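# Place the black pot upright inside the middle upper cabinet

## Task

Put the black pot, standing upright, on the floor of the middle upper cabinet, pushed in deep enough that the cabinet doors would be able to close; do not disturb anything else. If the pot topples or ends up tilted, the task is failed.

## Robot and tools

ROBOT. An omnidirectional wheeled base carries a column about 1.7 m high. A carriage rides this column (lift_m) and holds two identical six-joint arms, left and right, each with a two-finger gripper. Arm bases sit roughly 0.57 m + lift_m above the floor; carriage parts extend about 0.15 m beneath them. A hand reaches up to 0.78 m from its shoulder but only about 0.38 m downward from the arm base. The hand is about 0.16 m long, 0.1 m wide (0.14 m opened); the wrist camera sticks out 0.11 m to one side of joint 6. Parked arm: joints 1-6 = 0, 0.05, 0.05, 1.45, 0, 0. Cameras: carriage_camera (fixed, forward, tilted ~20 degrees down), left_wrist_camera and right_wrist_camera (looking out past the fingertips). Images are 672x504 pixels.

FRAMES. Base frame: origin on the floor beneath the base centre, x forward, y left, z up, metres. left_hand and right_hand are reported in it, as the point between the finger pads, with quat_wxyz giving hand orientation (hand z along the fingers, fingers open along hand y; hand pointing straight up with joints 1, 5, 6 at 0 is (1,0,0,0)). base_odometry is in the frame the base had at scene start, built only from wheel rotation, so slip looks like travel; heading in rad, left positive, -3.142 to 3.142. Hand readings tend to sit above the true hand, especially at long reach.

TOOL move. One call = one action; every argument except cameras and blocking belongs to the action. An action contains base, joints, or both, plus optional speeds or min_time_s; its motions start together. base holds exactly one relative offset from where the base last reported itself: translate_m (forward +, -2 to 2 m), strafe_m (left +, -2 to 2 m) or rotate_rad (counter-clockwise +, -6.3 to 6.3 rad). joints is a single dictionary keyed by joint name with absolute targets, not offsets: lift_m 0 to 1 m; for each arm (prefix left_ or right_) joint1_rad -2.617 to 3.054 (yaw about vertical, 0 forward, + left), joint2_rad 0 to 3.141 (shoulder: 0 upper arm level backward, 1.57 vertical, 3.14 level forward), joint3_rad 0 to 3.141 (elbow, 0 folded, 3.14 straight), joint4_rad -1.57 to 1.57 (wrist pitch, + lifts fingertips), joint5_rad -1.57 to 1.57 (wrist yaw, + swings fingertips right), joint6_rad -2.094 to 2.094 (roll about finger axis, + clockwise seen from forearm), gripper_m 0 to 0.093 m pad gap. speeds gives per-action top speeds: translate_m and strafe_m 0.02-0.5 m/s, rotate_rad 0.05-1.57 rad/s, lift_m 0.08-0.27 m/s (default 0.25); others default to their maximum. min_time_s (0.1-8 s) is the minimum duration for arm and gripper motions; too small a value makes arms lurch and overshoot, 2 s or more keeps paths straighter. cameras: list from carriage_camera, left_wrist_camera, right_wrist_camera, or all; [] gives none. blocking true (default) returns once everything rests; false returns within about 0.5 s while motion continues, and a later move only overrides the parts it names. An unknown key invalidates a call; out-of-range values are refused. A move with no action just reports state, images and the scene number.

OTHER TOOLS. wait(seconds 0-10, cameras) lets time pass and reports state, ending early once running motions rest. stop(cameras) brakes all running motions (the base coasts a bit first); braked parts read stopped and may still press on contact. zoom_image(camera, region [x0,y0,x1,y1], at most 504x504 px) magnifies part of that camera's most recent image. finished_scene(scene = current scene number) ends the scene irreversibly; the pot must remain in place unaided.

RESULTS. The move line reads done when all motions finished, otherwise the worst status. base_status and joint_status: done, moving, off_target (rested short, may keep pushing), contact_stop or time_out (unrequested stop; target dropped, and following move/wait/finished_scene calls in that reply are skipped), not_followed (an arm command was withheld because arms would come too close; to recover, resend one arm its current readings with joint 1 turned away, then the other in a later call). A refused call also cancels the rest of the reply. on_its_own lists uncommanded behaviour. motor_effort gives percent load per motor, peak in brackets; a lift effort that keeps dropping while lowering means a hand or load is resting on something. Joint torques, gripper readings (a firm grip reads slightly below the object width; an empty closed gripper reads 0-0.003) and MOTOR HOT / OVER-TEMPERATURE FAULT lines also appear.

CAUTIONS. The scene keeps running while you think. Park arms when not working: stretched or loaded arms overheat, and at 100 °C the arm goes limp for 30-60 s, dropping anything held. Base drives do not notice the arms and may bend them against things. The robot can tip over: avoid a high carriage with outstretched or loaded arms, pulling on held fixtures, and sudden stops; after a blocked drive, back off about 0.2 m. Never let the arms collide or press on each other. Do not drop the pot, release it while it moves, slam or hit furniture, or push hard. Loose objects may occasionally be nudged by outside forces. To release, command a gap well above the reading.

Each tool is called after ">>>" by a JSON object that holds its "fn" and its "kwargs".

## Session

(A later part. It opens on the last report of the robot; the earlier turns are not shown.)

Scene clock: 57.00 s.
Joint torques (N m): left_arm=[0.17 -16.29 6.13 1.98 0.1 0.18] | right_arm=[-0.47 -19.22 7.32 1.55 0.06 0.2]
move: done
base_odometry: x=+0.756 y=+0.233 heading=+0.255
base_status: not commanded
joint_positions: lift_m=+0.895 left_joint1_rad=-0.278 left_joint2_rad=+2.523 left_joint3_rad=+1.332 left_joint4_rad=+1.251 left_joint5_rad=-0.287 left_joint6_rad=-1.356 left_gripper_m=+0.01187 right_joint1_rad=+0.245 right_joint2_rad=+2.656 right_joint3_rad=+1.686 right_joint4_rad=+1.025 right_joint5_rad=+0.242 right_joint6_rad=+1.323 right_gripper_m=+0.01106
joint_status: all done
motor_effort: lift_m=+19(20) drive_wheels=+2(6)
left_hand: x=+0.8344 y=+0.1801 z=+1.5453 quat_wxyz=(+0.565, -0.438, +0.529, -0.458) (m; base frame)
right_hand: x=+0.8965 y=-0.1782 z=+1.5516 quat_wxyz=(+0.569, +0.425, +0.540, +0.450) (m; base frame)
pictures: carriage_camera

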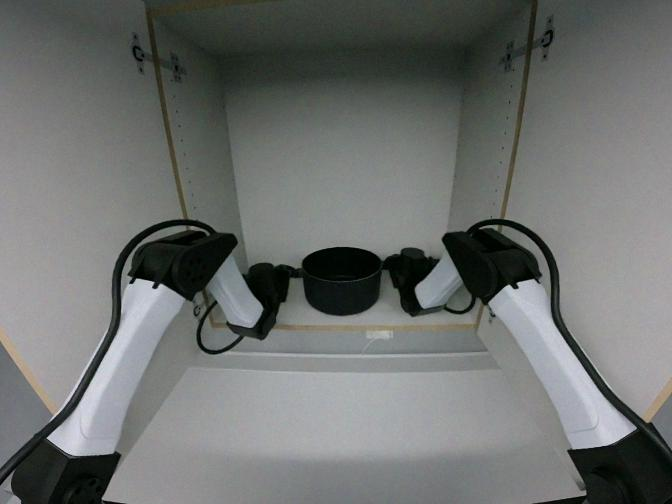

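>>> {"fn": "move", "kwargs": {"joints": {"lift_m": 0.89, "left_joint4_rad": 1.19, "right_joint4_rad": 0.955}, "speeds": {"lift_m": 0.08}}}

>>> {"fn": "move", "kwargs": {"joints": {"left_gripper_m": 0.05, "right_gripper_m": 0.05}, "min_time_s": 2, "cameras": ["all"]}}

Scene clock: 58.93 s.
Joint torques (N m): left_arm=[0.12 -15.34 5.74 1.73 0.12 0.16] | right_arm=[-0.39 -18.4 7.05 1.37 0.07 0.2]
move: off_target
base_odometry: x=+0.756 y=+0.233 heading=+0.255
base_status: not commanded
joint_positions: lift_m=+0.890 left_joint1_rad=-0.278 left_joint2_rad=+2.514 left_joint3_rad=+1.336 left_joint4_rad=+1.238 left_joint5_rad=-0.287 left_joint6_rad=-1.356 left_gripper_m=+0.01195 right_joint1_rad=+0.244 right_joint2_rad=+2.648 right_joint3_rad=+1.691 right_joint4_rad=+1.011 right_joint5_rad=+0.242 right_joint6_rad=+1.323 right_gripper_m=+0.01104
joint_status: left_joint4_rad off_target (ended at +1.238, target +1.190); right_joint4_rad off_target (ended at +1.012, target +0.955); the others done
motor_effort: lift_m=+19(20) drive_wheels=+2(3)
left_hand: x=+0.8357 y=+0.1797 z=+1.5446 quat_wxyz=(+0.565, -0.437, +0.529, -0.458) (m; base frame)
right_hand: x=+0.8977 y=-0.1782 z=+1.5508 quat_wxyz=(+0.569, +0.426, +0.541, +0.450) (m; base frame)
pictures: none

Scene clock: 61.23 s.
Joint torques (N m): left_arm=[0.14 -15.42 5.75 2.22 0.1 0.17] | right_arm=[-0.51 -18.48 7.01 2.02 0.06 0.06]
move: done
base_odometry: x=+0.756 y=+0.233 heading=+0.255
base_status: not commanded
joint_positions: lift_m=+0.890 left_joint1_rad=-0.278 left_joint2_rad=+2.514 left_joint3_rad=+1.337 left_joint4_rad=+1.196 left_joint5_rad=-0.287 left_joint6_rad=-1.355 left_gripper_m=+0.04991 right_joint1_rad=+0.244 right_joint2_rad=+2.648 right_joint3_rad=+1.692 right_joint4_rad=+0.953 right_joint5_rad=+0.246 right_joint6_rad=+1.337 right_gripper_m=+0.04990
joint_status: all done
on_its_own: left_joint4_rad moved -0.042 to your old target +1.190; right_joint4_rad moved -0.059 to your old target +0.955
motor_effort: lift_m=+19(19) drive_wheels=+2(2)
left_hand: x=+0.8363 y=+0.1796 z=+1.5349 quat_wxyz=(+0.557, -0.443, +0.542, -0.447) (m; base frame)
right_hand: x=+0.8982 y=-0.1787 z=+1.5368 quat_wxyz=(+0.554, +0.439, +0.556, +0.437) (m; base frame)
pictures: carriage_camera, left_wrist_camera, right_wrist_camera

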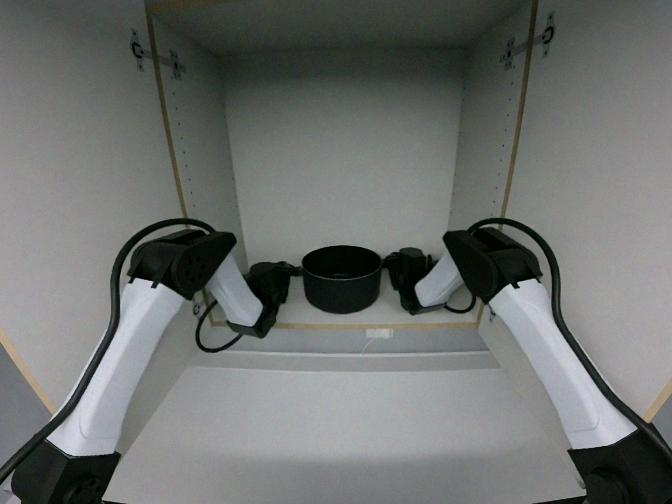

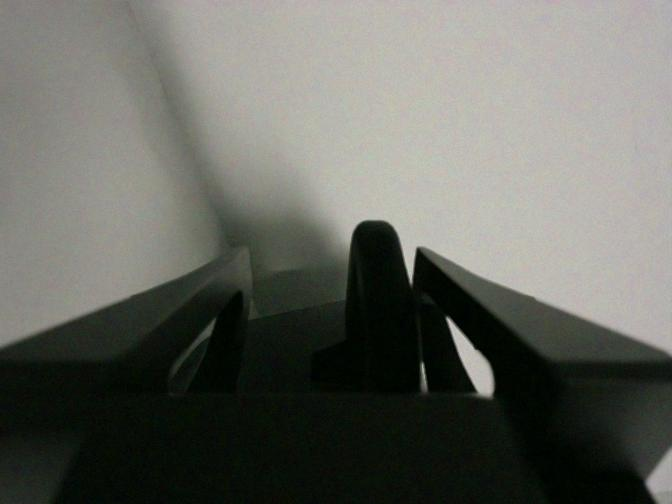

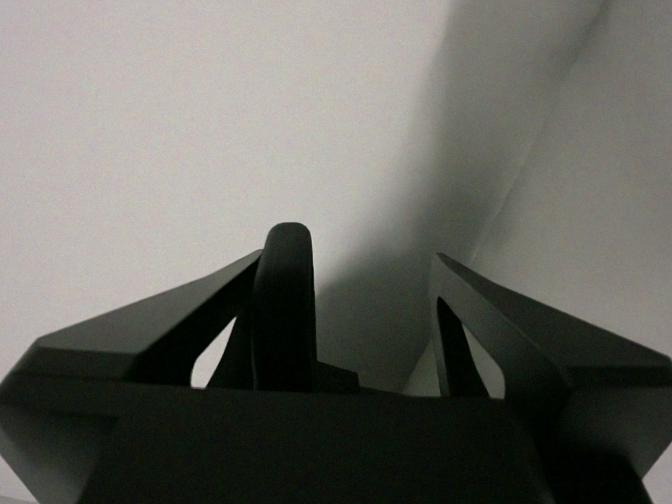

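>>> {"fn": "move", "kwargs": {"joints": {"left_gripper_m": 0.09, "right_gripper_m": 0.09, "lift_m": 0.9}, "speeds": {"lift_m": 0.08}, "min_time_s": 1, "cameras": ["all"]}}

Scene clock: 62.93 s.
Joint torques (N m): left_arm=[0.14 -15.71 5.71 2.31 0.08 0.17] | right_arm=[-0.46 -18.22 6.99 2.11 0.05 0.06]
move: done
base_odometry: x=+0.756 y=+0.233 heading=+0.255
base_status: not commanded
joint_positions: lift_m=+0.900 left_joint1_rad=-0.278 left_joint2_rad=+2.517 left_joint3_rad=+1.337 left_joint4_rad=+1.188 left_joint5_rad=-0.287 left_joint6_rad=-1.355 left_gripper_m=+0.08988 right_joint1_rad=+0.244 right_joint2_rad=+2.646 right_joint3_rad=+1.693 right_joint4_rad=+0.945 right_joint5_rad=+0.246 right_joint6_rad=+1.337 right_gripper_m=+0.08987
joint_status: all done
motor_effort: lift_m=+23(28) drive_wheels=+2(7)
left_hand: x=+0.8362 y=+0.1796 z=+1.5405 quat_wxyz=(+0.555, -0.445, +0.546, -0.443) (m; base frame)
right_hand: x=+0.8985 y=-0.1787 z=+1.5465 quat_wxyz=(+0.554, +0.440, +0.557, +0.436) (m; base frame)
pictures: carriage_camera, left_wrist_camera, right_wrist_camera

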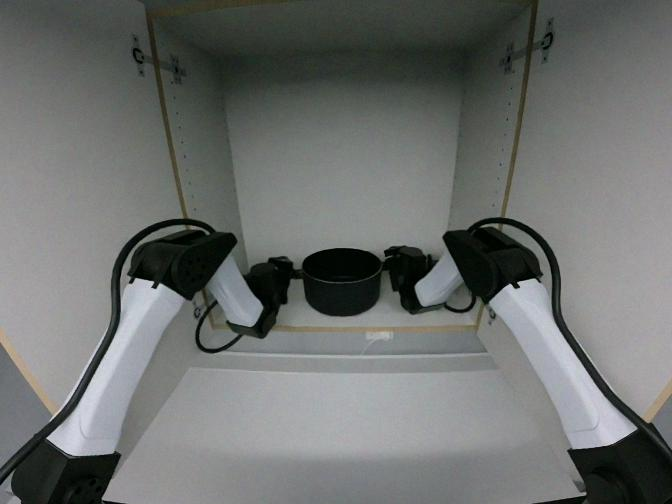

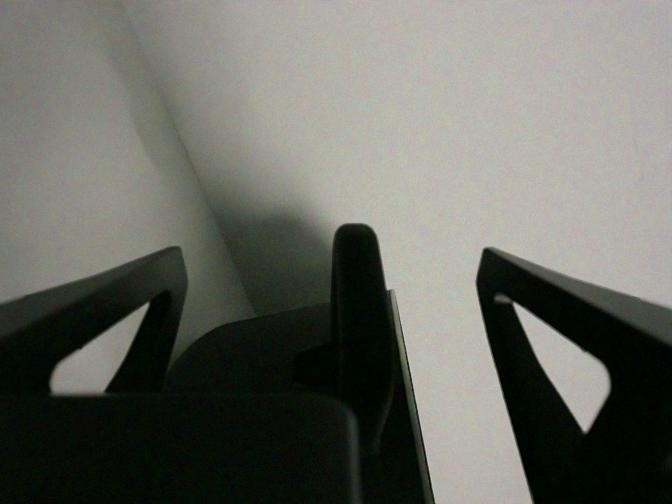

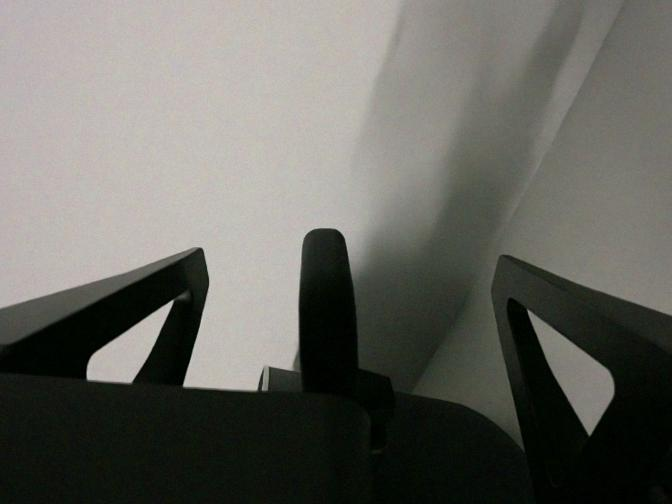

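Clear of the handles. Back out and park.

>>> {"fn": "move", "kwargs": {"base": {"translate_m": -0.58}, "speeds": {"translate_m": 0.25}, "cameras": ["carriage_camera"]}}

>>> {"fn": "zoom_image", "kwargs": {"camera": "carriage_camera", "region": [230, 150, 460, 300]}}

>>> {"fn": "move", "kwargs": {"joints": {"lift_m": 0.5, "left_joint1_rad": 0, "left_joint2_rad": 0.05, "left_joint3_rad": 0.05, "left_joint4_rad": 1.45, "left_joint5_rad": 0, "left_joint6_rad": 0, "right_joint1_rad": 0, "right_joint2_rad": 0.05, "right_joint3_rad": 0.05, "right_joint4_rad": 1.45, "right_joint5_rad": 0, "right_joint6_rad": 0}, "min_time_s": 3, "cameras": ["carriage_camera"]}}

>>> {"fn": "zoom_image", "kwargs": {"camera": "carriage_camera", "region": [230, 100, 460, 270]}}

Scene clock: 67.50 s.
Joint torques (N m): left_arm=[0.06 -15.69 5.68 2.33 0.07 0.16] | right_arm=[-0.31 -18.28 6.91 2.11 0.04 0.04]
move: done
base_odometry: x=+0.194 y=+0.087 heading=+0.255
base_status: done
joint_positions: lift_m=+0.900 left_joint1_rad=-0.277 left_joint2_rad=+2.517 left_joint3_rad=+1.337 left_joint4_rad=+1.187 left_joint5_rad=-0.287 left_joint6_rad=-1.355 left_gripper_m=+0.08989 right_joint1_rad=+0.243 right_joint2_rad=+2.646 right_joint3_rad=+1.693 right_joint4_rad=+0.945 right_joint5_rad=+0.246 right_joint6_rad=+1.337 right_gripper_m=+0.08988
joint_status: not commanded
motor_effort: lift_m=+23(23) drive_wheels=-3(12)
left_hand: x=+0.8363 y=+0.1801 z=+1.5403 quat_wxyz=(+0.555, -0.445, +0.546, -0.443) (m; base frame)
right_hand: x=+0.8986 y=-0.1797 z=+1.5464 quat_wxyz=(+0.554, +0.440, +0.557, +0.435) (m; base frame)
pictures: carriage_camera

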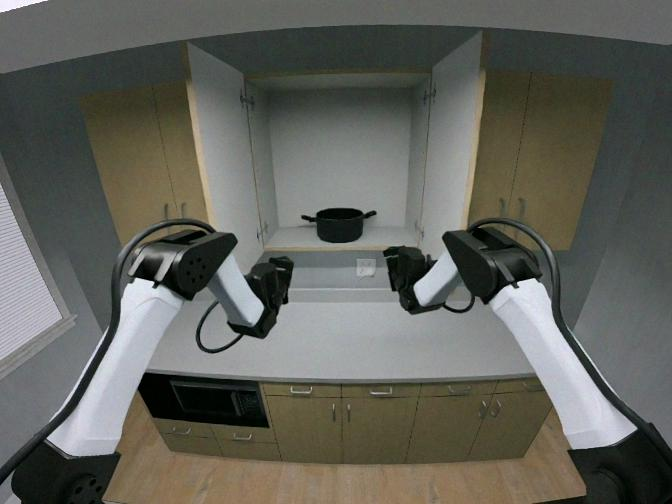

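Scaled by 2.191 from the camera's 672x504 image, which has a finer 960x720 frame.

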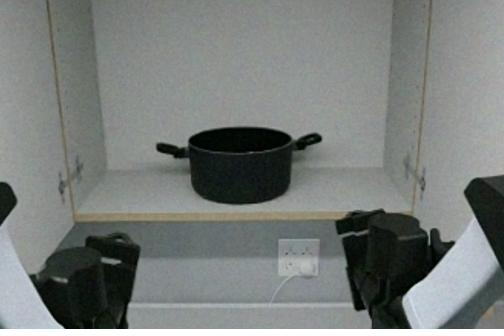

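Scene clock: 70.80 s.
Joint torques (N m): left_arm=[0.55 3.62 4.6 0.01 0.16 0.18] | right_arm=[-0.57 3.71 4.29 -0.14 -0.21 -0.18]
move: done
base_odometry: x=+0.195 y=+0.087 heading=+0.255
base_status: not commanded
joint_positions: lift_m=+0.500 left_joint1_rad=-0.007 left_joint2_rad=+0.056 left_joint3_rad=+0.055 left_joint4_rad=+1.436 left_joint5_rad=-0.013 left_joint6_rad=-0.014 left_gripper_m=+0.08990 right_joint1_rad=+0.006 right_joint2_rad=+0.054 right_joint3_rad=+0.056 right_joint4_rad=+1.440 right_joint5_rad=+0.015 right_joint6_rad=+0.016 right_gripper_m=+0.08989
joint_status: all done
motor_effort: lift_m=+21(21) drive_wheels=-3(4)
left_hand: x=+0.2577 y=+0.3055 z=+1.5082 quat_wxyz=(+0.998, -0.007, +0.068, -0.010) (m; base frame)
right_hand: x=+0.2557 y=-0.3059 z=+1.5086 quat_wxyz=(+0.998, +0.008, +0.064, +0.010) (m; base frame)
pictures: carriage_camera

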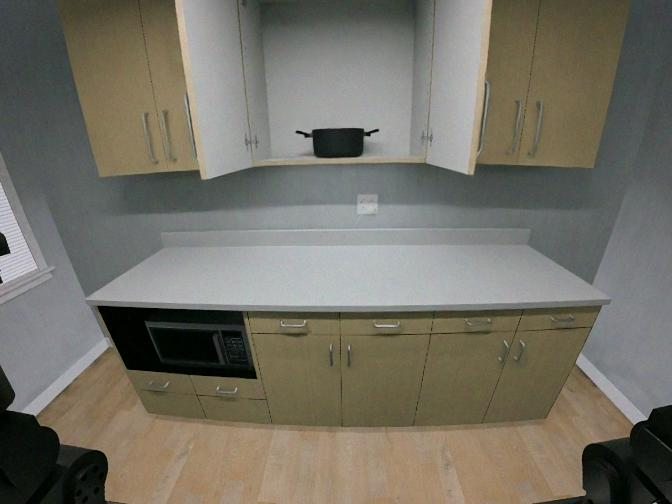

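Scaled by 2.191 from the camera's 672x504 image, which has a finer 960x720 frame.

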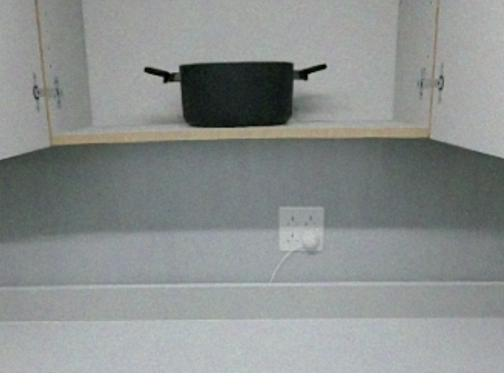

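>>> {"fn": "finished_scene", "kwargs": {"scene": 2}}

The scene is finished: the task was done.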